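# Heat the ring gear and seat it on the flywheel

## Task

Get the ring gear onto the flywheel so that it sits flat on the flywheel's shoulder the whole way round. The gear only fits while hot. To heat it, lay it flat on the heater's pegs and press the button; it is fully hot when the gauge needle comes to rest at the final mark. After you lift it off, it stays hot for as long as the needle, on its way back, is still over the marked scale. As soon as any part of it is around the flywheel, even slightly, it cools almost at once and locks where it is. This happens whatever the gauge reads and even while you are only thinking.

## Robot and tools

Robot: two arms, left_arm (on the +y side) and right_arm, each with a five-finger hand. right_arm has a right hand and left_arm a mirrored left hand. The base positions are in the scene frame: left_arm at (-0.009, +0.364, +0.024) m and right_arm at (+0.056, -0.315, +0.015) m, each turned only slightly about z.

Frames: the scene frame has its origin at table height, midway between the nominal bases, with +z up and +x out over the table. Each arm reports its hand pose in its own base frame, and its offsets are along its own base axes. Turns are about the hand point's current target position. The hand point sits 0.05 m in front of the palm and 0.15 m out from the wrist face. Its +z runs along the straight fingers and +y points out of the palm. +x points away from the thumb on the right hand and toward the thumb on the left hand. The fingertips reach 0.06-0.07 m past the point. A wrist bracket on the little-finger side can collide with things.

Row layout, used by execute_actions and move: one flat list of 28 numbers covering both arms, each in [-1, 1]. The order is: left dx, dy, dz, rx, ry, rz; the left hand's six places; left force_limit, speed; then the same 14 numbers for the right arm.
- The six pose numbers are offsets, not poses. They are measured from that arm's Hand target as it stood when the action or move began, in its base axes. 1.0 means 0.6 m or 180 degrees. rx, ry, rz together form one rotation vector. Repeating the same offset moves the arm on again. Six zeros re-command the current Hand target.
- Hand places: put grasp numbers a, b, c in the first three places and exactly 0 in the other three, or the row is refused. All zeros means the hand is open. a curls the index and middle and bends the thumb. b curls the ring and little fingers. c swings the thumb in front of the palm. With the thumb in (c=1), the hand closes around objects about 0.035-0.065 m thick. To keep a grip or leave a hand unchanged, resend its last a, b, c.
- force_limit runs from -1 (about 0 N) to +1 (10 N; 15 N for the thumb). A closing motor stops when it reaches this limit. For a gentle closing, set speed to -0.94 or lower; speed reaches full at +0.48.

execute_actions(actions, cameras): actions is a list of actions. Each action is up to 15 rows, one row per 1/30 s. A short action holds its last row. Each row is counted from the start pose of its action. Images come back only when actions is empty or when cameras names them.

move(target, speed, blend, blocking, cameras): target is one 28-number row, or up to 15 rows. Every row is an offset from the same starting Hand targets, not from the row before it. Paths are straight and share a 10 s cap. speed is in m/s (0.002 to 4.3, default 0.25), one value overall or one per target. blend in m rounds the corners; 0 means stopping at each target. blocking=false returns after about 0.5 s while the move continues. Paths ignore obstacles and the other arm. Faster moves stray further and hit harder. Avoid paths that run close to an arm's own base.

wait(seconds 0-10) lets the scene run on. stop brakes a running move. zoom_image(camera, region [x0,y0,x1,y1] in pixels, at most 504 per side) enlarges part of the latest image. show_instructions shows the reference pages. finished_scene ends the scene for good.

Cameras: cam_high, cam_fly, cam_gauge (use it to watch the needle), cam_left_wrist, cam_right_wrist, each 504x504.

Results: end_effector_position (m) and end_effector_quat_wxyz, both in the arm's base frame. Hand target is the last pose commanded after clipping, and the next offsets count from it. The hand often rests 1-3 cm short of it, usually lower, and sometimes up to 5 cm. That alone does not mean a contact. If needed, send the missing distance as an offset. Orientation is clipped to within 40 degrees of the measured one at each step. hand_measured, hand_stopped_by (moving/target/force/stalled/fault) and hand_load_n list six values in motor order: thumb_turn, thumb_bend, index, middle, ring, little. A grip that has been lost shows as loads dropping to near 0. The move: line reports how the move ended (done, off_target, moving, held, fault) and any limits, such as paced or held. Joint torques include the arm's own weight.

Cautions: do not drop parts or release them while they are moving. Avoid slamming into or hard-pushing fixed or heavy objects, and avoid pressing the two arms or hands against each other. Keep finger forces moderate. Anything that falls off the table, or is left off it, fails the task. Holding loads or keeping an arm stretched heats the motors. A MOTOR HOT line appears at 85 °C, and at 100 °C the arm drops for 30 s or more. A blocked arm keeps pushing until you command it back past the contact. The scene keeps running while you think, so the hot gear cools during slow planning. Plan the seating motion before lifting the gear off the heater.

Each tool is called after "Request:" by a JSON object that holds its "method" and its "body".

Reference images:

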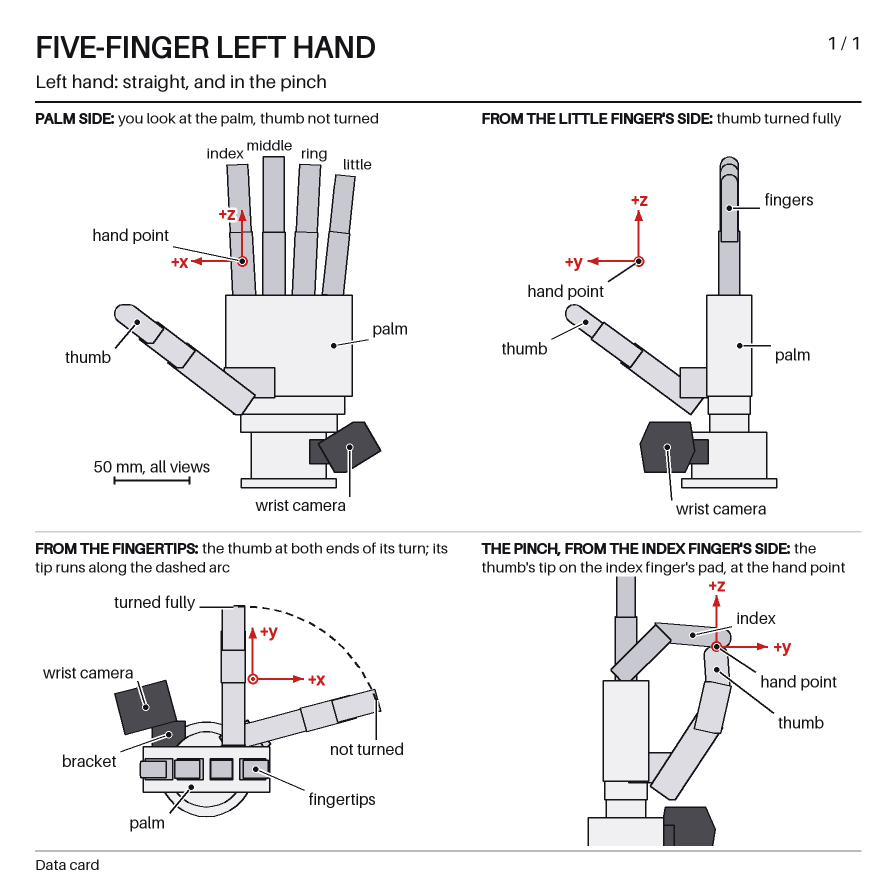

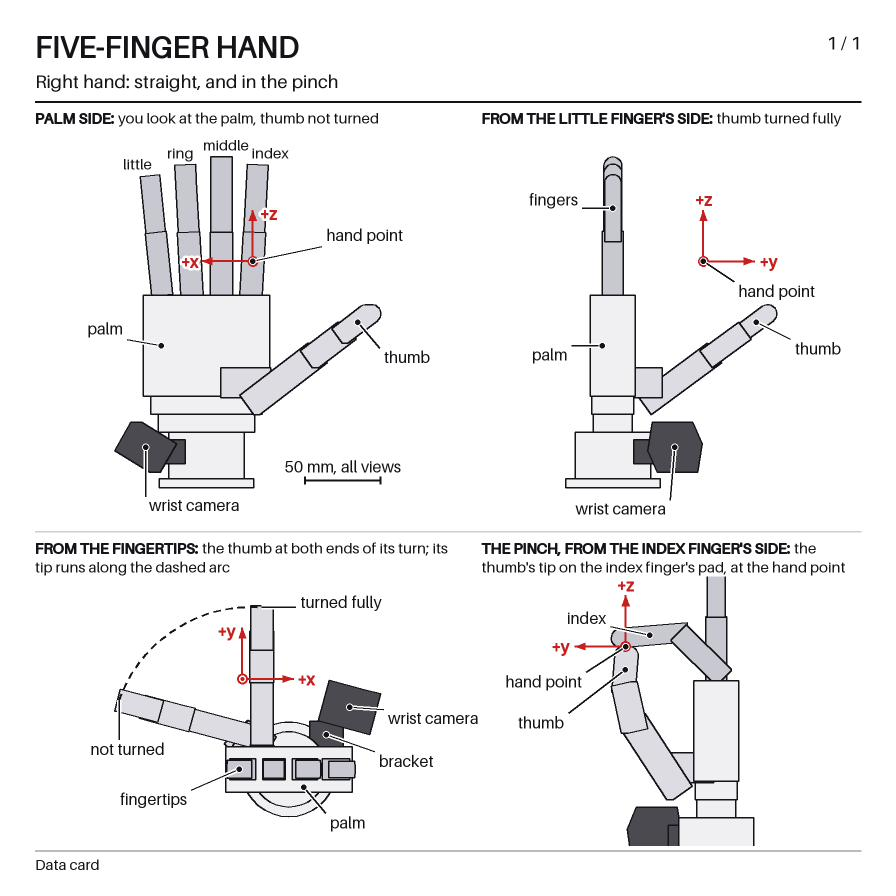

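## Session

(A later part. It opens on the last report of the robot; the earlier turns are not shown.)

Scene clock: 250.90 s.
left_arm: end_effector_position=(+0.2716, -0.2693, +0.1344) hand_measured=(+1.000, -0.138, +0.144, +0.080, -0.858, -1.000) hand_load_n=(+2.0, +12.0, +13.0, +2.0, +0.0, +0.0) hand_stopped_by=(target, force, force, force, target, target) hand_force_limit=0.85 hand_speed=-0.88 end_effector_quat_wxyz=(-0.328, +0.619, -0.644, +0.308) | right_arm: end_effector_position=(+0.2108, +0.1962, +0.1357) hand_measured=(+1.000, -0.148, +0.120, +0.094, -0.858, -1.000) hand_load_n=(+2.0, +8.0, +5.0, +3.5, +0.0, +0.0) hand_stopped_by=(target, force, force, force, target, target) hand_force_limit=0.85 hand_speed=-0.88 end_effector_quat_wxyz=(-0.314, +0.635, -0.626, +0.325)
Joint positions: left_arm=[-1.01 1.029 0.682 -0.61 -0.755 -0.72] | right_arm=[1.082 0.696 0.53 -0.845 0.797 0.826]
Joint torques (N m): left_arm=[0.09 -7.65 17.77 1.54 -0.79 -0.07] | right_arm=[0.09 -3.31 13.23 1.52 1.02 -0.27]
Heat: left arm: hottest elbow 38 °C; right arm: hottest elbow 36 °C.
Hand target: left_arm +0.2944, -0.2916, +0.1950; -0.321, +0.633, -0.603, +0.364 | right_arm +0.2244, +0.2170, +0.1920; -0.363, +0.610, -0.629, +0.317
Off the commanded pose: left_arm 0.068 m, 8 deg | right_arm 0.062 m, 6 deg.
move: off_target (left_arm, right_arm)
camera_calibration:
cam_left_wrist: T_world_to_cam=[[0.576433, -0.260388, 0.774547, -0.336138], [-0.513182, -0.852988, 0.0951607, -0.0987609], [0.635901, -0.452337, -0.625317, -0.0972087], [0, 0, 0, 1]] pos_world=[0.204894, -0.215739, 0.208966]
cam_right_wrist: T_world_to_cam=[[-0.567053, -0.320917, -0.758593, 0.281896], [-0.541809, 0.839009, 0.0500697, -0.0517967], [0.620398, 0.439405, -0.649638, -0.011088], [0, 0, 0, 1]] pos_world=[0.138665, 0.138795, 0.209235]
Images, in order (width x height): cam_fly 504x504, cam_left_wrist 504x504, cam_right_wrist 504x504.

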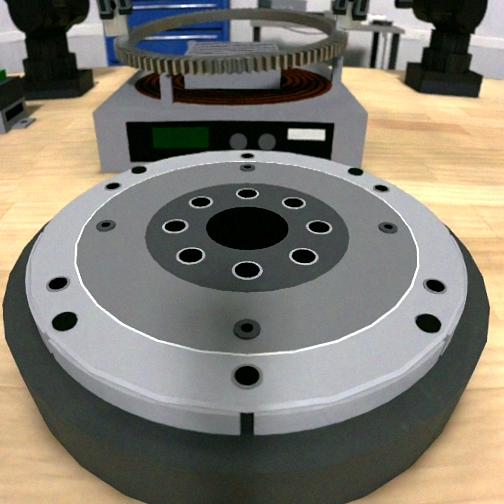

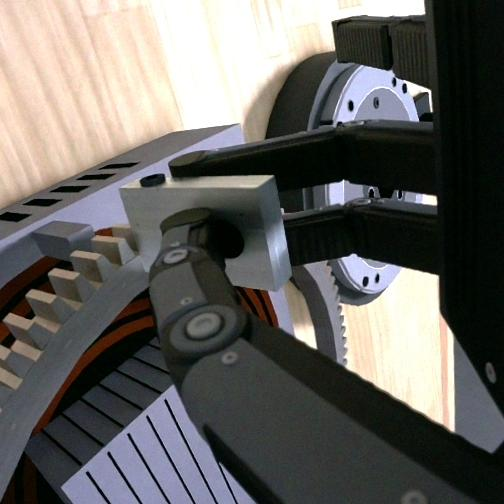

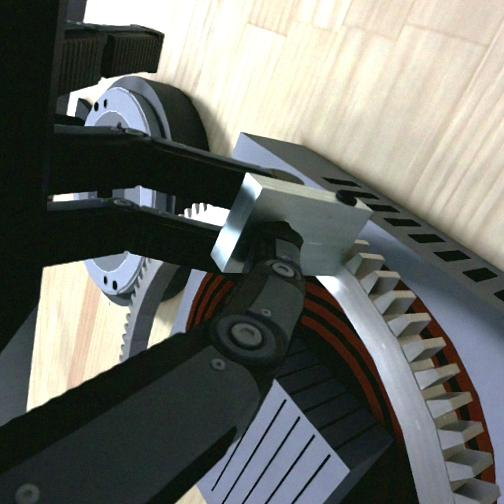

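Request:
{"method": "move", "body": {"target": [[0,0,-0.07,0,0,0, 0.95,0,1,0,0,0, 0.85,-0.88, 0,0,-0.07,0,0,0, 0.95,0,1,0,0,0, 0.85,-0.88],[-0.0333,0.043,-0.1317,0.0234,0.0168,-0.003, 0.95,0,1,0,0,0, 0.85,-0.88, -0.0152,-0.0335,-0.1208,-0.0224,0.0139,-0.002, 0.95,0,1,0,0,0, 0.85,-0.88]], "speed": 0.05, "blend": 0.02, "cameras": ["cam_fly","cam_left_wrist","cam_right_wrist"]}}

Request:
{"method": "zoom_image", "body": {"camera": "cam_fly", "region": [60, 0, 420, 120]}}

Scene clock: 257.23 s.
left_arm: end_effector_position=(+0.2740, -0.2729, +0.1167) hand_measured=(+1.000, -0.138, +0.144, +0.080, -0.858, -1.000) hand_load_n=(+0.0, +18.5, +10.0, +6.5, +0.0, +0.0) hand_stopped_by=(target, force, force, force, target, target) hand_force_limit=0.85 hand_speed=-0.88 end_effector_quat_wxyz=(-0.320, +0.630, -0.626, +0.331) | right_arm: end_effector_position=(+0.2167, +0.2070, +0.1319) hand_measured=(+1.000, -0.144, +0.122, +0.094, -0.858, -1.000) hand_load_n=(+4.0, -2.0, +0.0, +0.5, +0.0, +0.0) hand_stopped_by=(target, force, force, force, target, target) hand_force_limit=0.85 hand_speed=-0.88 end_effector_quat_wxyz=(-0.344, +0.620, -0.630, +0.317)
Joint positions: left_arm=[-1.009 1.038 0.619 -0.493 -0.755 -0.746] | right_arm=[1.083 0.691 0.494 -0.741 0.8 0.825]
Joint torques (N m): left_arm=[-0.32 -5.71 9.09 1.09 -0.48 0.11] | right_arm=[-0.5 -1.73 5.38 1.18 0.68 -0.15]
Heat: left arm: hottest elbow 39 °C; right arm: hottest elbow 37 °C.
Hand target: left_arm +0.2744, -0.2658, +0.1160; -0.326, +0.627, -0.627, +0.326 | right_arm +0.2153, +0.1969, +0.1196; -0.327, +0.627, -0.627, +0.327
Off the commanded pose: left_arm 0.007 m, 1 deg | right_arm 0.016 m, 2 deg.
move: off_target (right_arm)
camera_calibration:
cam_left_wrist: T_world_to_cam=[[0.561611, -0.204524, 0.801725, -0.30865], [-0.501592, -0.854771, 0.133311, -0.107019], [0.658026, -0.477008, -0.582636, -0.129255], [0, 0, 0, 1]] pos_world=[0.204714, -0.216259, 0.186411]
cam_right_wrist: T_world_to_cam=[[-0.538754, -0.273711, -0.79676, 0.274983], [-0.544806, 0.834574, 0.0816852, -0.0600904], [0.642597, 0.478088, -0.598749, -0.041513], [0, 0, 0, 1]] pos_world=[0.142087, 0.145263, 0.199148]
Images, in order (width x height): cam_fly 504x504, cam_left_wrist 504x504, cam_right_wrist 504x504.

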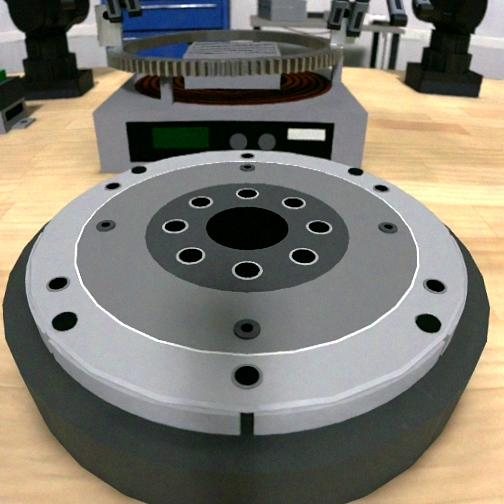

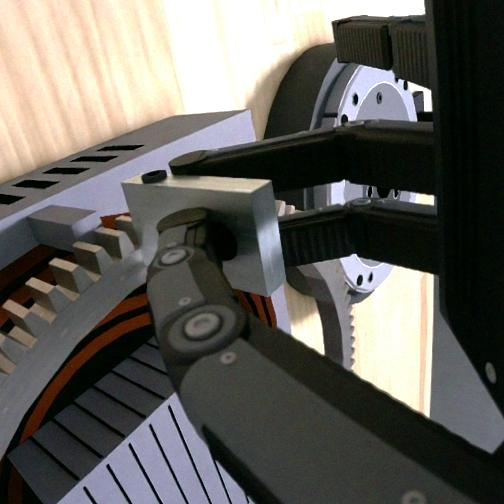

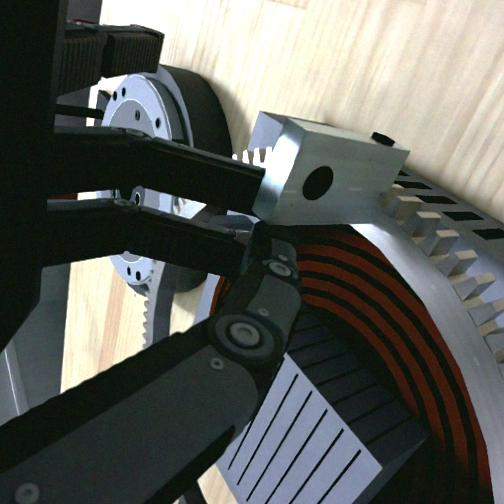

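Scaled by 1.400 from the camera's 504x504 image, which has a finer 720x720 frame.

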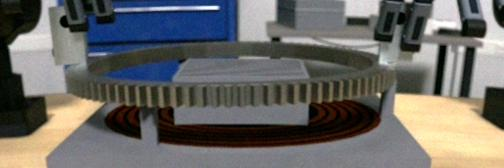

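Request:
{"method": "move", "body": {"target": [[0,0,0,0,0,0, 0.3,0,1,0,0,0, 0.5,-0.6, 0,0,0,0,0,0, 0.3,0,1,0,0,0, 0.5,-0.6],[0,0,0.1,0,0,0, 0.3,0,1,0,0,0, 0.5,-0.6, 0,0,0.1,0,0,0, 0.3,0,1,0,0,0, 0.5,-0.6]], "speed": 0.08, "cameras": ["cam_high","cam_fly","cam_left_wrist","cam_right_wrist"]}}

Request:
{"method": "zoom_image", "body": {"camera": "cam_fly", "region": [80, 0, 240, 120]}}

Request:
{"method": "zoom_image", "body": {"camera": "cam_fly", "region": [240, 0, 400, 120]}}

Request:
{"method": "zoom_image", "body": {"camera": "cam_right_wrist", "region": [254, 100, 504, 350]}}

Request:
{"method": "zoom_image", "body": {"camera": "cam_left_wrist", "region": [0, 100, 250, 350]}}

Request:
{"method": "zoom_image", "body": {"camera": "cam_high", "region": [225, 130, 375, 280]}}

Scene clock: 265.10 s.
left_arm: end_effector_position=(+0.2649, -0.2563, +0.1488) hand_measured=(+1.000, -0.426, -0.400, -0.550, -0.956, -1.000) hand_load_n=(+0.0, +0.0, +0.0, +0.0, +0.0, +0.0) hand_stopped_by=(target, target, target, target, target, target) hand_force_limit=0.50 hand_speed=-0.60 end_effector_quat_wxyz=(-0.326, +0.628, -0.638, +0.306) | right_arm: end_effector_position=(+0.2070, +0.1879, +0.1486) hand_measured=(+1.000, -0.426, -0.400, -0.550, -0.956, -1.000) hand_load_n=(+0.0, +0.5, +0.0, +0.0, +0.0, +0.0) hand_stopped_by=(target, target, target, target, target, target) hand_force_limit=0.50 hand_speed=-0.60 end_effector_quat_wxyz=(-0.303, +0.640, -0.625, +0.329)
Joint positions: left_arm=[-1.006 0.971 0.69 -0.688 -0.755 -0.745] | right_arm=[1.082 0.674 0.564 -0.925 0.8 0.826]
Joint torques (N m): left_arm=[-0.32 -4.89 14.39 1.1 -0.54 0.11] | right_arm=[-0.62 -1.49 10.93 1.07 0.75 -0.17]
Heat: left arm: hottest elbow 39 °C; right arm: hottest elbow 36 °C.
Hand target: left_arm +0.2744, -0.2658, +0.1760; -0.326, +0.627, -0.627, +0.326 | right_arm +0.2153, +0.1969, +0.1796; -0.327, +0.627, -0.627, +0.327
Off the commanded pose: left_arm 0.030 m, 3 deg | right_arm 0.033 m, 3 deg.
move: off_target (left_arm, right_arm)
camera_calibration:
cam_left_wrist: T_world_to_cam=[[0.586064, -0.241991, 0.773285, -0.337653], [-0.496017, -0.861789, 0.106239, -0.100932], [0.640699, -0.445826, -0.625095, -0.0776869], [0, 0, 0, 1]] pos_world=[0.197596, -0.203326, 0.223263]
cam_right_wrist: T_world_to_cam=[[-0.57448, -0.337272, -0.745802, 0.289586], [-0.540139, 0.840813, 0.0358225, -0.0460416], [0.614998, 0.423416, -0.665204, 0.00976512], [0, 0, 0, 1]] pos_world=[0.135487, 0.132247, 0.224119]
Images, in order (width x height): cam_high 504x504, cam_fly 504x504, cam_left_wrist 504x504, cam_right_wrist 504x504.

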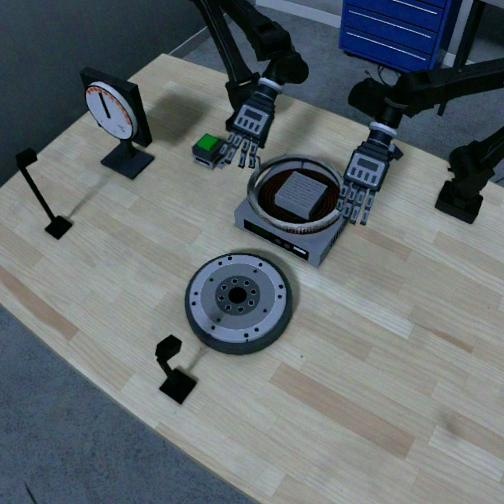

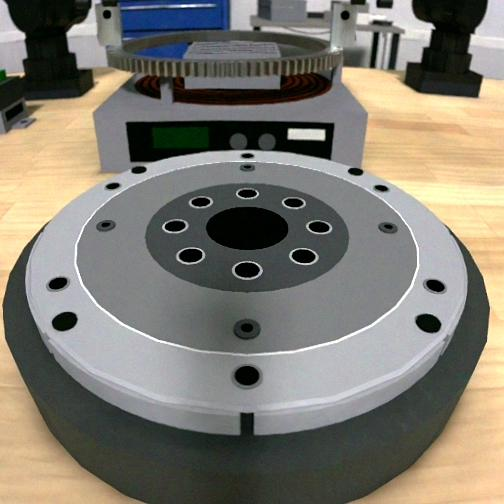

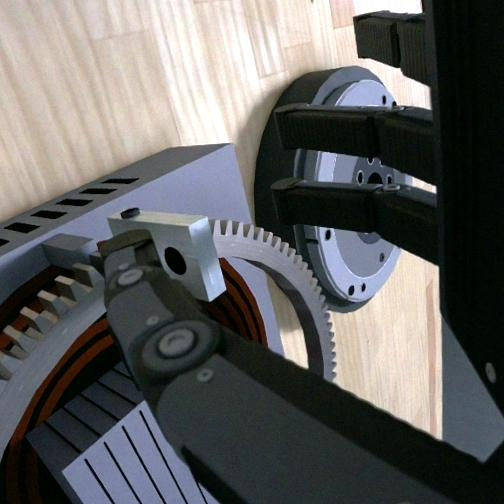

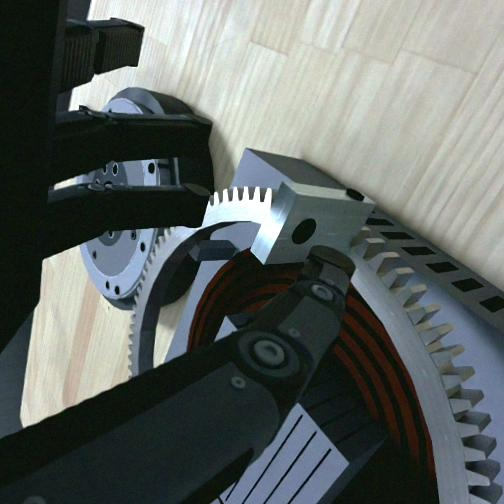

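Scaled by 3.150 from the camera's 504x504 image, which has a finer 720x720 frame.

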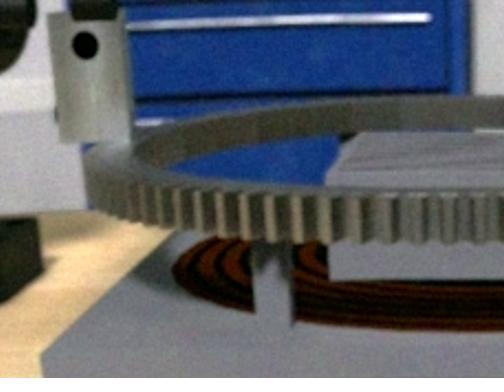

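Scaled by 3.150 from the camera's 504x504 image, which has a finer 720x720 frame.

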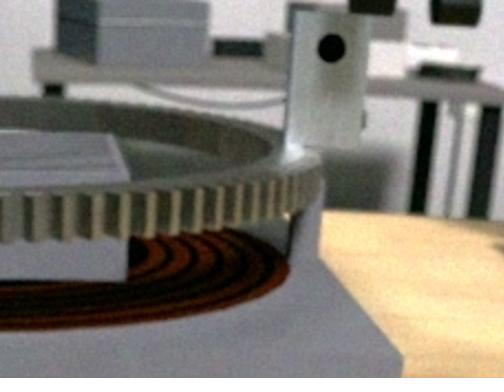

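Scaled by 2.016 from the camera's 504x504 image, which has a finer 720x720 frame.

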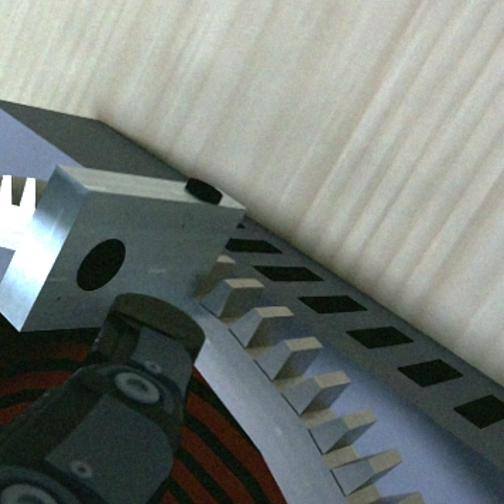

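Scaled by 2.016 from the camera's 504x504 image, which has a finer 720x720 frame.

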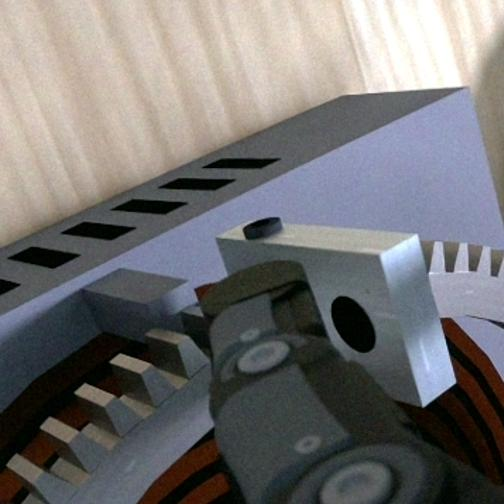

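Scaled by 3.360 from the camera's 504x504 image, which has a finer 720x720 frame.

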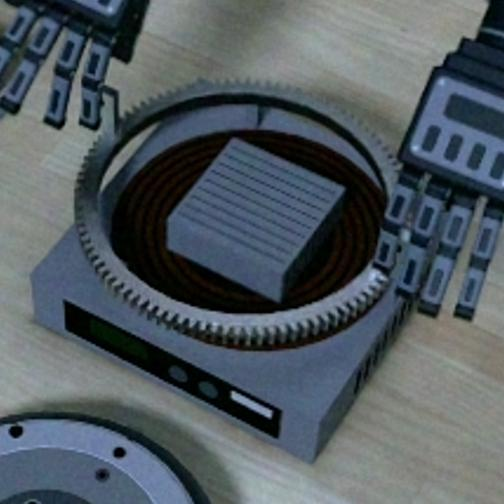

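Request:
{"method": "move", "body": {"target": [[0,0,0.05,0,-0.0833,0, 0.3,0,1,0,0,0, 0.5,-0.6, 0,0,0.0433,0,-0.0833,0, 0.3,0,1,0,0,0, 0.5,-0.6],[-0.0352,-0.0477,0.0233,0,-0.0833,0, 0.3,0,1,0,0,0, 0.5,-0.6, -0.0372,0.015,0.0173,0,-0.0833,0, 0.3,0,1,0,0,0, 0.5,-0.6],[0.0123,-0.0167,0.0233,0,-0.0833,0, 0.3,0,1,0,0,0, 0.5,-0.6, 0.0062,-0.0093,0.0173,0,-0.0833,0, 0.3,0,1,0,0,0, 0.5,-0.6]], "speed": 0.08, "blend": 0.01, "cameras": ["cam_high","cam_fly","cam_left_wrist","cam_right_wrist"]}}

Scene clock: 274.50 s.
left_arm: end_effector_position=(+0.2789, -0.2743, +0.1807) hand_measured=(+1.000, -0.426, -0.400, -0.550, -0.956, -1.000) hand_load_n=(+0.0, +0.0, +0.0, +0.0, +0.0, +0.0) hand_stopped_by=(target, target, target, target, target, target) hand_force_limit=0.50 hand_speed=-0.60 end_effector_quat_wxyz=(-0.407, +0.579, -0.586, +0.395) | right_arm: end_effector_position=(+0.2179, +0.1894, +0.1871) hand_measured=(+1.000, -0.426, -0.400, -0.550, -0.956, -1.000) hand_load_n=(+0.0, +0.0, +0.0, +0.0, +0.0, +0.0) hand_stopped_by=(target, target, target, target, target, target) hand_force_limit=0.50 hand_speed=-0.60 end_effector_quat_wxyz=(-0.402, +0.579, -0.581, +0.407)
Joint positions: left_arm=[-1.119 0.948 0.624 -0.404 -1.005 -0.625] | right_arm=[1.235 0.572 0.504 -0.787 1.093 0.791]
Joint torques (N m): left_arm=[0.15 -5.01 10.51 2.29 -0.26 0.13] | right_arm=[0.15 -1.44 7.08 2.28 0.49 -0.26]
Heat: left arm: hottest elbow 39 °C; right arm: hottest elbow 36 °C.
Hand target: left_arm +0.2818, -0.2759, +0.1900; -0.405, +0.579, -0.579, +0.405 | right_arm +0.2190, +0.1913, +0.1899; -0.406, +0.579, -0.579, +0.406
Off the commanded pose: left_arm 0.010 m, 1 deg | right_arm 0.004 m, 1 deg.
move: done
camera_calibration:
cam_left_wrist: T_world_to_cam=[[0.348455, -0.233803, 0.907698, -0.330634], [-0.511862, -0.858713, -0.0246872, -0.0839644], [0.785224, -0.456013, -0.418898, -0.155112], [0, 0, 0, 1]] pos_world=[0.194031, -0.220138, 0.233067]
cam_right_wrist: T_world_to_cam=[[-0.337122, -0.304605, -0.890823, 0.294313], [-0.530291, 0.843272, -0.0876628, -0.022333], [0.777908, 0.442842, -0.445814, -0.0521627], [0, 0, 0, 1]] pos_world=[0.127954, 0.131582, 0.236968]
Images, in order (width x height): cam_high 504x504, cam_fly 504x504, cam_left_wrist 504x504, cam_right_wrist 504x504.

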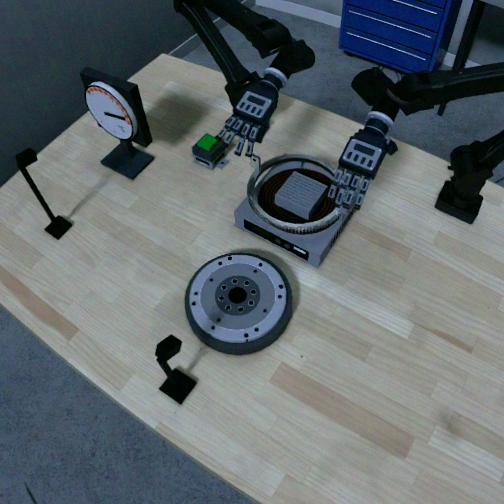

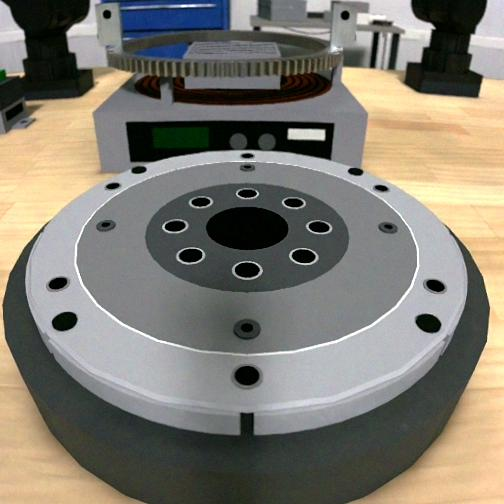

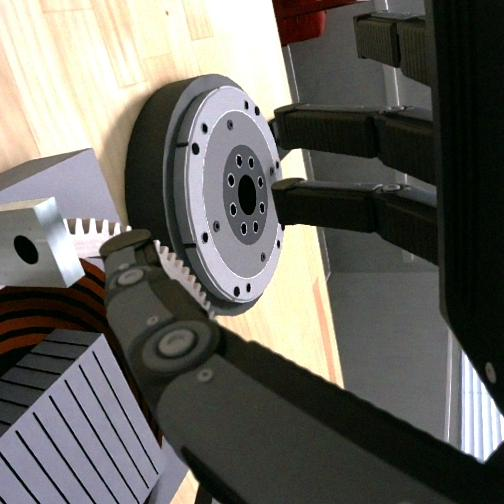

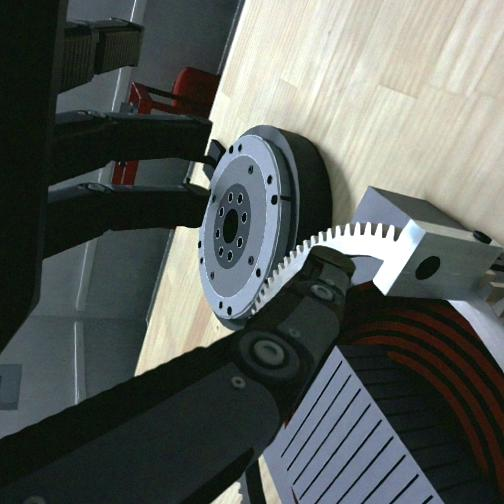

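Request:
{"method": "move", "body": {"target": [0,0,-0.12,0,0,0, 0.3,0,1,0,0,0, 0.5,-0.6, 0,0,-0.1157,0,0,0, 0.3,0,1,0,0,0, 0.5,-0.6], "speed": 0.06, "cameras": ["cam_fly","cam_left_wrist","cam_right_wrist"]}}

Request:
{"method": "zoom_image", "body": {"camera": "cam_fly", "region": [60, 0, 160, 100]}}

Request:
{"method": "zoom_image", "body": {"camera": "cam_fly", "region": [300, 0, 400, 100]}}

Scene clock: 277.47 s.
left_arm: end_effector_position=(+0.2779, -0.2727, +0.1133) hand_measured=(+1.000, -0.426, -0.400, -0.550, -0.956, -1.000) hand_load_n=(+0.0, +0.0, +0.0, +0.0, +0.0, +0.0) hand_stopped_by=(target, target, target, target, target, target) hand_force_limit=0.50 hand_speed=-0.60 end_effector_quat_wxyz=(-0.404, +0.580, -0.582, +0.401) | right_arm: end_effector_position=(+0.2174, +0.1889, +0.1195) hand_measured=(+1.000, -0.426, -0.400, -0.550, -0.956, -1.000) hand_load_n=(+0.0, +0.0, +0.0, +0.0, +0.0, +0.0) hand_stopped_by=(target, target, target, target, target, target) hand_force_limit=0.50 hand_speed=-0.60 end_effector_quat_wxyz=(-0.406, +0.577, -0.583, +0.404)
Joint positions: left_arm=[-1.119 1.049 0.48 -0.145 -1.003 -0.625] | right_arm=[1.235 0.615 0.333 -0.562 1.091 0.791]
Joint torques (N m): left_arm=[0.09 -4.13 9.72 2.28 -0.27 0.13] | right_arm=[-0.62 -0.03 6.91 2.24 0.51 -0.23]
Heat: left arm: hottest elbow 39 °C; right arm: hottest elbow 36 °C.
Hand target: left_arm +0.2818, -0.2759, +0.1180; -0.405, +0.579, -0.579, +0.405 | right_arm +0.2190, +0.1913, +0.1205; -0.406, +0.579, -0.579, +0.406
Off the commanded pose: left_arm 0.007 m, 1 deg | right_arm 0.003 m, 1 deg.
move: done
camera_calibration:
cam_left_wrist: T_world_to_cam=[[0.34352, -0.222485, 0.912411, -0.264757], [-0.512773, -0.85837, -0.01625, -0.0853523], [0.786802, -0.462278, -0.408952, -0.185115], [0, 0, 0, 1]] pos_world=[0.192832, -0.217743, 0.164477]
cam_right_wrist: T_world_to_cam=[[-0.334695, -0.295561, -0.894775, 0.232088], [-0.530972, 0.8436, -0.0800446, -0.0288397], [0.778491, 0.448311, -0.439284, -0.0837304], [0, 0, 0, 1]] pos_world=[0.127549, 0.130463, 0.168577]
Images, in order (width x height): cam_fly 504x504, cam_left_wrist 504x504, cam_right_wrist 504x504.

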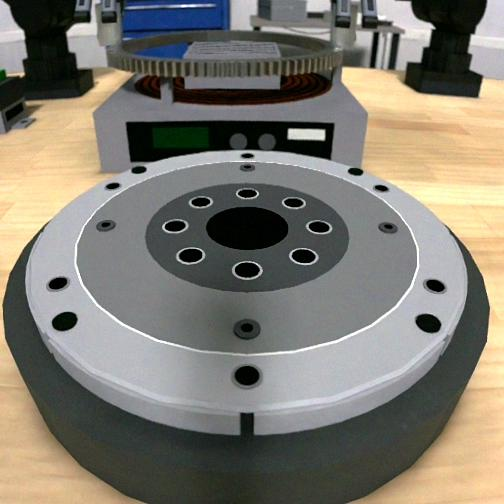

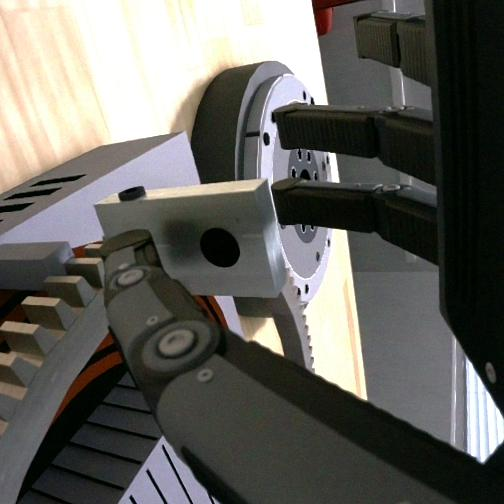

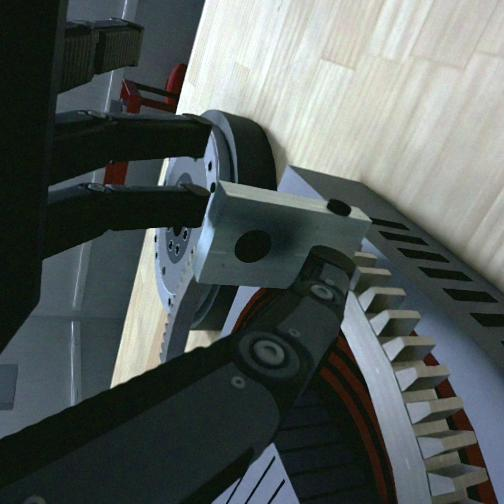

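Scaled by 5.040 from the camera's 504x504 image, which has a finer 720x720 frame.

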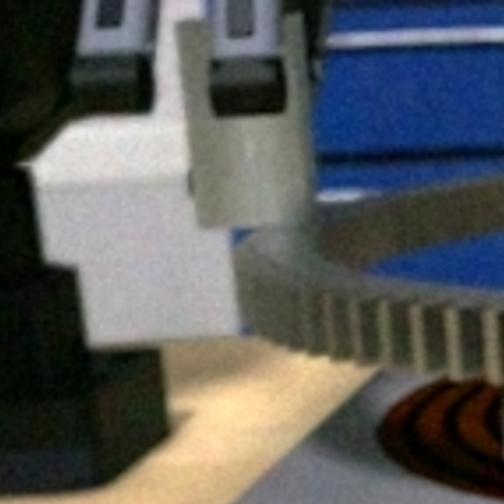

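Scaled by 5.040 from the camera's 504x504 image, which has a finer 720x720 frame.

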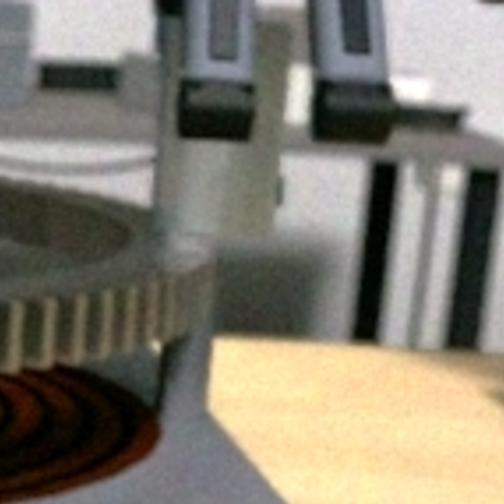

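Request:
{"method": "move", "body": {"target": [0,0,0,0,0,0, 0.95,0,1,0,0,0, 0.7,-0.9, 0,0,0,0,0,0, 0.95,0,1,0,0,0, 0.7,-0.9], "cameras": ["cam_fly","cam_left_wrist","cam_right_wrist"]}}

Request:
{"method": "zoom_image", "body": {"camera": "cam_fly", "region": [60, 0, 160, 100]}}

Request:
{"method": "zoom_image", "body": {"camera": "cam_fly", "region": [300, 0, 400, 100]}}

Scene clock: 282.13 s.
left_arm: end_effector_position=(+0.2741, -0.2733, +0.1086) hand_measured=(+1.000, -0.132, +0.156, +0.116, -0.858, -1.000) hand_load_n=(+0.0, +13.0, +10.5, +11.0, +0.0, +0.0) hand_stopped_by=(target, force, force, force, target, target) hand_force_limit=0.70 hand_speed=-0.90 end_effector_quat_wxyz=(-0.402, +0.576, -0.590, +0.398) | right_arm: end_effector_position=(+0.2155, +0.1899, +0.1168) hand_measured=(+1.000, -0.138, +0.138, +0.126, -0.858, -1.000) hand_load_n=(+1.0, +13.5, +6.5, +10.0, +0.0, +0.0) hand_stopped_by=(target, force, force, force, target, target) hand_force_limit=0.70 hand_speed=-0.90 end_effector_quat_wxyz=(-0.404, +0.582, -0.580, +0.402)
Joint positions: left_arm=[-1.127 1.052 0.473 -0.145 -0.997 -0.621] | right_arm=[1.241 0.618 0.329 -0.562 1.087 0.789]
Joint torques (N m): left_arm=[0.15 -4.19 10.22 2.29 -0.53 0.1] | right_arm=[-1.14 -0.62 7.23 2.09 0.71 -0.19]
Heat: left arm: hottest elbow 39 °C; right arm: hottest elbow 36 °C.
Hand target: left_arm +0.2818, -0.2759, +0.1180; -0.405, +0.579, -0.579, +0.405 | right_arm +0.2190, +0.1913, +0.1205; -0.406, +0.579, -0.579, +0.406
Off the commanded pose: left_arm 0.012 m, 2 deg | right_arm 0.005 m, 1 deg.
move: off_target (left_arm)
camera_calibration:
cam_left_wrist: T_world_to_cam=[[0.347276, -0.237152, 0.907281, -0.263923], [-0.524822, -0.850939, -0.0215414, -0.0819907], [0.777149, -0.46868, -0.419973, -0.182206], [0, 0, 0, 1]] pos_world=[0.190225, -0.217755, 0.161165]
cam_right_wrist: T_world_to_cam=[[-0.336449, -0.304263, -0.891193, 0.230866], [-0.539532, 0.837924, -0.0823883, -0.0277428], [0.77182, 0.453108, -0.446079, -0.0824511], [0, 0, 0, 1]] pos_world=[0.126344, 0.13085, 0.166681]
Images, in order (width x height): cam_fly 504x504, cam_left_wrist 504x504, cam_right_wrist 504x504.

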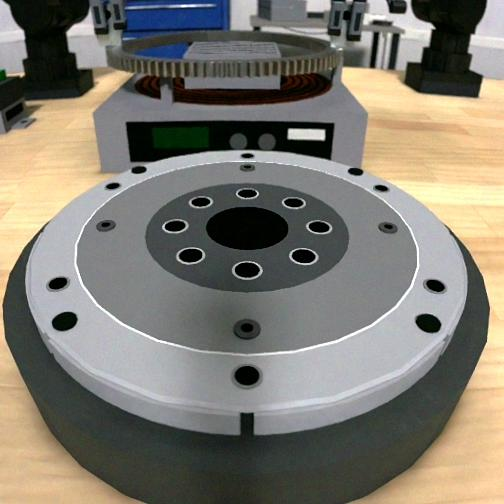

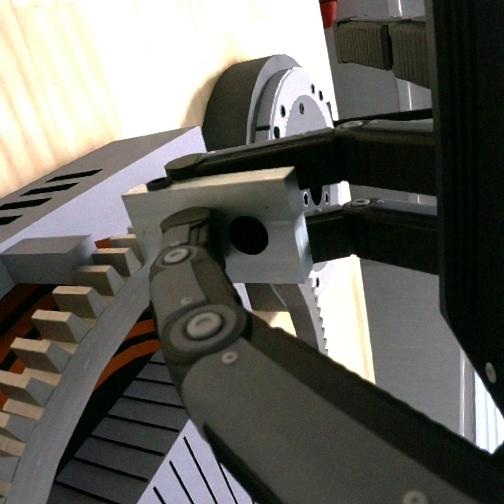

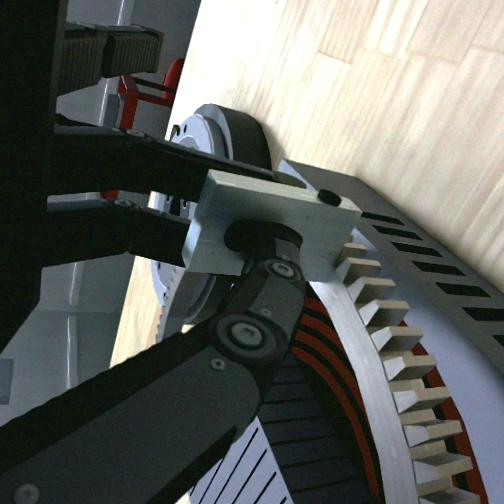

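Scaled by 5.040 from the camera's 504x504 image, which has a finer 720x720 frame.

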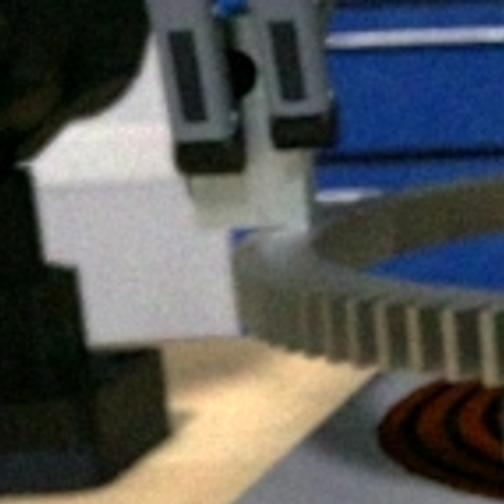

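Scaled by 5.040 from the camera's 504x504 image, which has a finer 720x720 frame.

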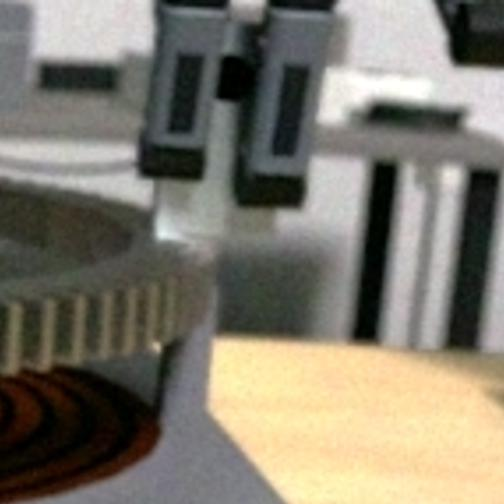

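Request:
{"method": "move", "body": {"target": [[0.0233,-0.049,0.0917,-0.0244,-0.0116,0, 0.95,0,1,0,0,0, 0.7,-0.9, 0.0108,0.0318,0.0917,0.025,-0.0086,0, 0.95,0,1,0,0,0, 0.7,-0.9],[0.0233,-0.049,0.1233,-0.0244,-0.0116,0, 0.95,0,1,0,0,0, 0.7,-0.9, 0.0108,0.0318,0.1233,0.025,-0.0086,0, 0.95,0,1,0,0,0, 0.7,-0.9]], "speed": 0.06, "blend": 0.01, "cameras": ["cam_fly","cam_left_wrist","cam_right_wrist"]}}

Request:
{"method": "zoom_image", "body": {"camera": "cam_fly", "region": [60, 0, 420, 120]}}

Scene clock: 287.17 s.
left_arm: end_effector_position=(+0.2760, -0.2785, +0.1306) hand_measured=(+1.000, -0.132, +0.156, +0.116, -0.858, -1.000) hand_load_n=(-0.5, +6.5, +12.0, +6.0, -0.5, +0.0) hand_stopped_by=(target, force, force, force, target, target) hand_force_limit=0.70 hand_speed=-0.90 end_effector_quat_wxyz=(-0.406, +0.570, -0.601, +0.387) | right_arm: end_effector_position=(+0.2161, +0.1860, +0.1339) hand_measured=(+1.000, -0.138, +0.138, +0.126, -0.858, -1.000) hand_load_n=(+0.5, +10.0, +7.5, +4.5, +0.0, +0.0) hand_stopped_by=(target, force, force, force, target, target) hand_force_limit=0.70 hand_speed=-0.90 end_effector_quat_wxyz=(-0.387, +0.593, -0.575, +0.409)
Joint positions: left_arm=[-1.127 1.032 0.541 -0.256 -0.993 -0.61] | right_arm=[1.229 0.608 0.388 -0.66 1.078 0.774]
Joint torques (N m): left_arm=[-0.03 -7.18 17.59 1.94 -0.74 0.02] | right_arm=[-0.79 -2.2 13.57 1.88 1.1 -0.11]
Heat: left arm: hottest elbow 39 °C; right arm: hottest elbow 36 °C.
Hand target: left_arm +0.2957, -0.3053, +0.1920; -0.393, +0.587, -0.556, +0.438 | right_arm +0.2255, +0.2104, +0.1945; -0.436, +0.557, -0.589, +0.391
Off the commanded pose: left_arm 0.070 m, 8 deg | right_arm 0.066 m, 7 deg.
move: off_target (left_arm, right_arm); blend cut to 0.0095 m at target 1
camera_calibration:
cam_left_wrist: T_world_to_cam=[[0.356878, -0.266293, 0.895392, -0.294867], [-0.531382, -0.846194, -0.0398678, -0.0794835], [0.768291, -0.461567, -0.443491, -0.169366], [0, 0, 0, 1]] pos_world=[0.193118, -0.223953, 0.18574]
cam_right_wrist: T_world_to_cam=[[-0.351456, -0.340137, -0.87223, 0.252543], [-0.540477, 0.834447, -0.107623, -0.0185693], [0.764436, 0.433596, -0.477108, -0.0641649], [0, 0, 0, 1]] pos_world=[0.127771, 0.129216, 0.187663]
Images, in order (width x height): cam_fly 504x504, cam_left_wrist 504x504, cam_right_wrist 504x504.

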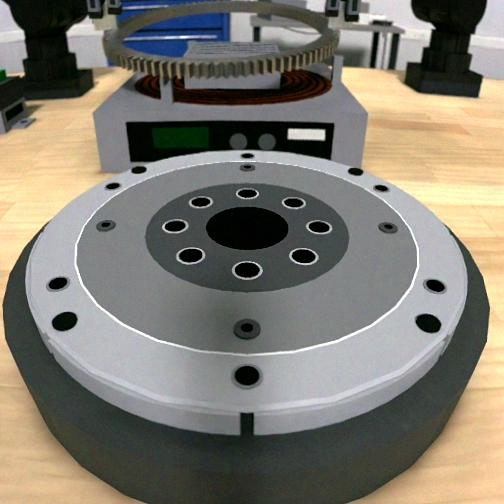

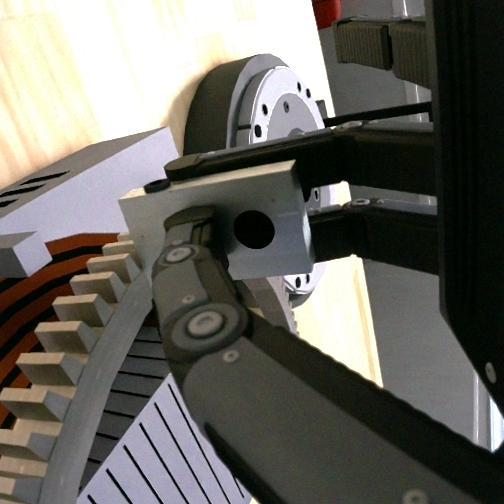

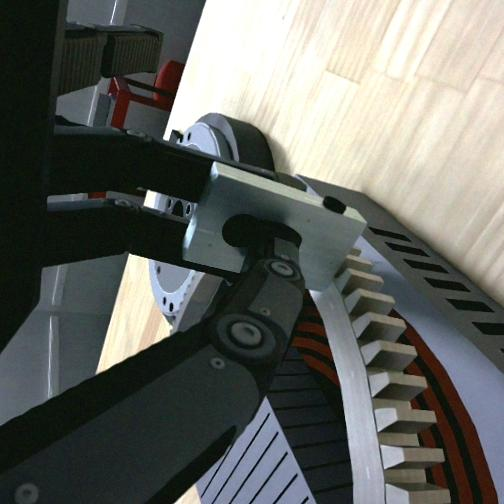

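Scaled by 1.400 from the camera's 504x504 image, which has a finer 720x720 frame.

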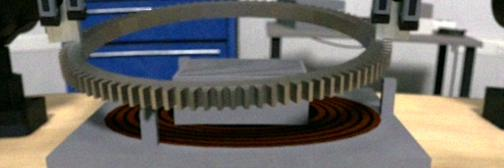

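Request:
{"method": "move", "body": {"target": [0,0.005,0.0417,0,-0.05,0, 0.95,0,1,0,0,0, 0.7,-0.9, 0,0.005,0.0517,0,-0.05,0, 0.95,0,1,0,0,0, 0.7,-0.9], "speed": 0.06, "cameras": ["cam_high","cam_fly","cam_left_wrist","cam_right_wrist"]}}

Request:
{"method": "zoom_image", "body": {"camera": "cam_fly", "region": [60, 0, 420, 120]}}

Scene clock: 294.40 s.
left_arm: end_effector_position=(+0.2949, -0.2786, +0.1722) hand_measured=(+1.000, -0.132, +0.156, +0.116, -0.858, -1.000) hand_load_n=(-3.5, +7.5, +6.5, +10.0, +0.0, +0.0) hand_stopped_by=(target, force, force, force, target, target) hand_force_limit=0.70 hand_speed=-0.90 end_effector_quat_wxyz=(-0.459, +0.540, -0.561, +0.428) | right_arm: end_effector_position=(+0.2226, +0.1880, +0.1741) hand_measured=(+1.000, -0.138, +0.138, +0.128, -0.858, -1.000) hand_load_n=(+2.0, +10.5, +12.5, +1.5, +0.0, +0.0) hand_stopped_by=(target, force, force, force, target, target) hand_force_limit=0.70 hand_speed=-0.90 end_effector_quat_wxyz=(-0.425, +0.565, -0.533, +0.465)
Joint positions: left_arm=[-1.134 1.006 0.521 -0.004 -1.101 -0.391] | right_arm=[1.306 0.564 0.388 -0.531 1.246 0.607]
Joint torques (N m): left_arm=[-2.49 -7.06 13.41 3.82 -0.41 -0.05] | right_arm=[0.62 -1.67 12.12 3.77 0.92 0.01]
Heat: left arm: hottest elbow 40 °C; right arm: hottest elbow 38 °C.
Hand target: left_arm +0.2957, -0.3023, +0.2170; -0.436, +0.551, -0.523, +0.482 | right_arm +0.2255, +0.2134, +0.2255; -0.481, +0.525, -0.553, +0.433
Off the commanded pose: left_arm 0.051 m, 8 deg | right_arm 0.057 m, 9 deg.
move: off_target (left_arm, right_arm)
camera_calibration:
cam_left_wrist: T_world_to_cam=[[0.208405, -0.265219, 0.941396, -0.302848], [-0.502724, -0.854692, -0.129499, -0.0631944], [0.838949, -0.446274, -0.311454, -0.204807], [0, 0, 0, 1]] pos_world=[0.203168, -0.225733, 0.213129]
cam_right_wrist: T_world_to_cam=[[-0.202615, -0.369775, -0.90676, 0.269007], [-0.518279, 0.826139, -0.221089, 0.00402725], [0.830863, 0.425159, -0.359035, -0.0846708], [0, 0, 0, 1]] pos_world=[0.126942, 0.132143, 0.214415]
Images, in order (width x height): cam_high 504x504, cam_fly 504x504, cam_left_wrist 504x504, cam_right_wrist 504x504.

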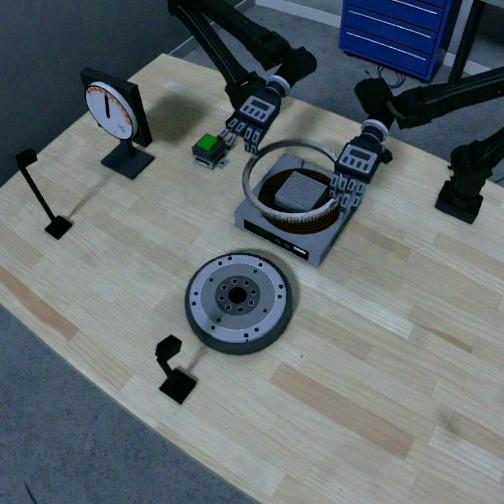

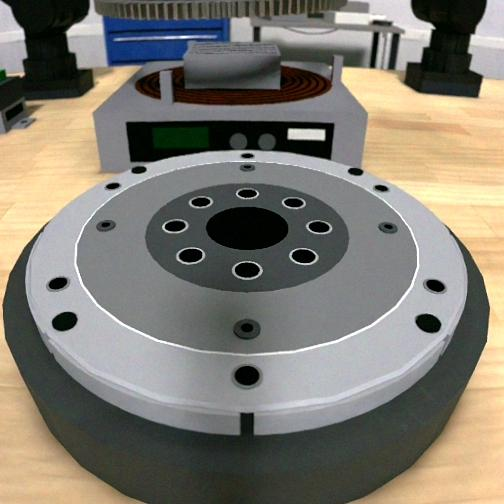

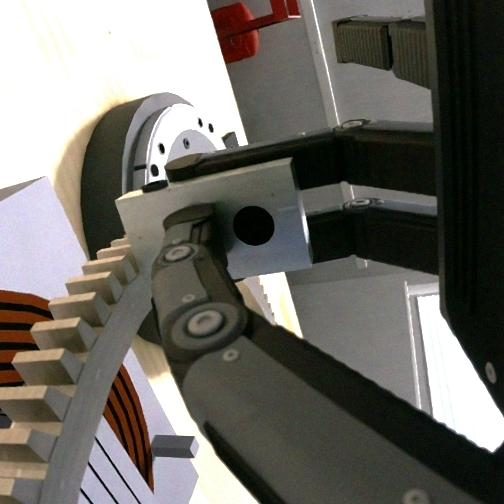

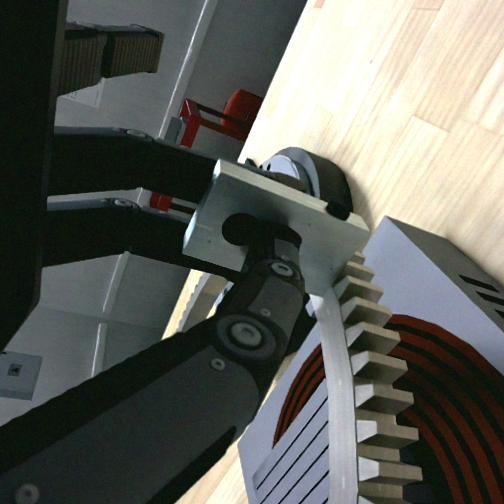

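Scaled by 1.400 from the camera's 504x504 image, which has a finer 720x720 frame.

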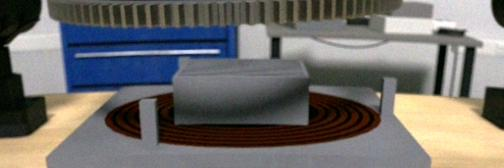

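Request:
{"method": "zoom_image", "body": {"camera": "cam_high", "region": [215, 110, 375, 270]}}

Scaled by 3.150 from the camera's 504x504 image, which has a finer 720x720 frame.

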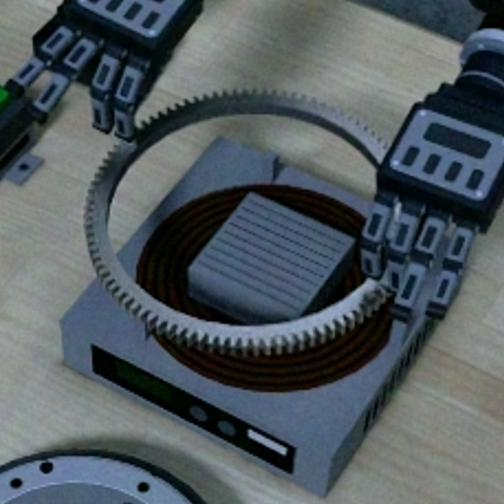

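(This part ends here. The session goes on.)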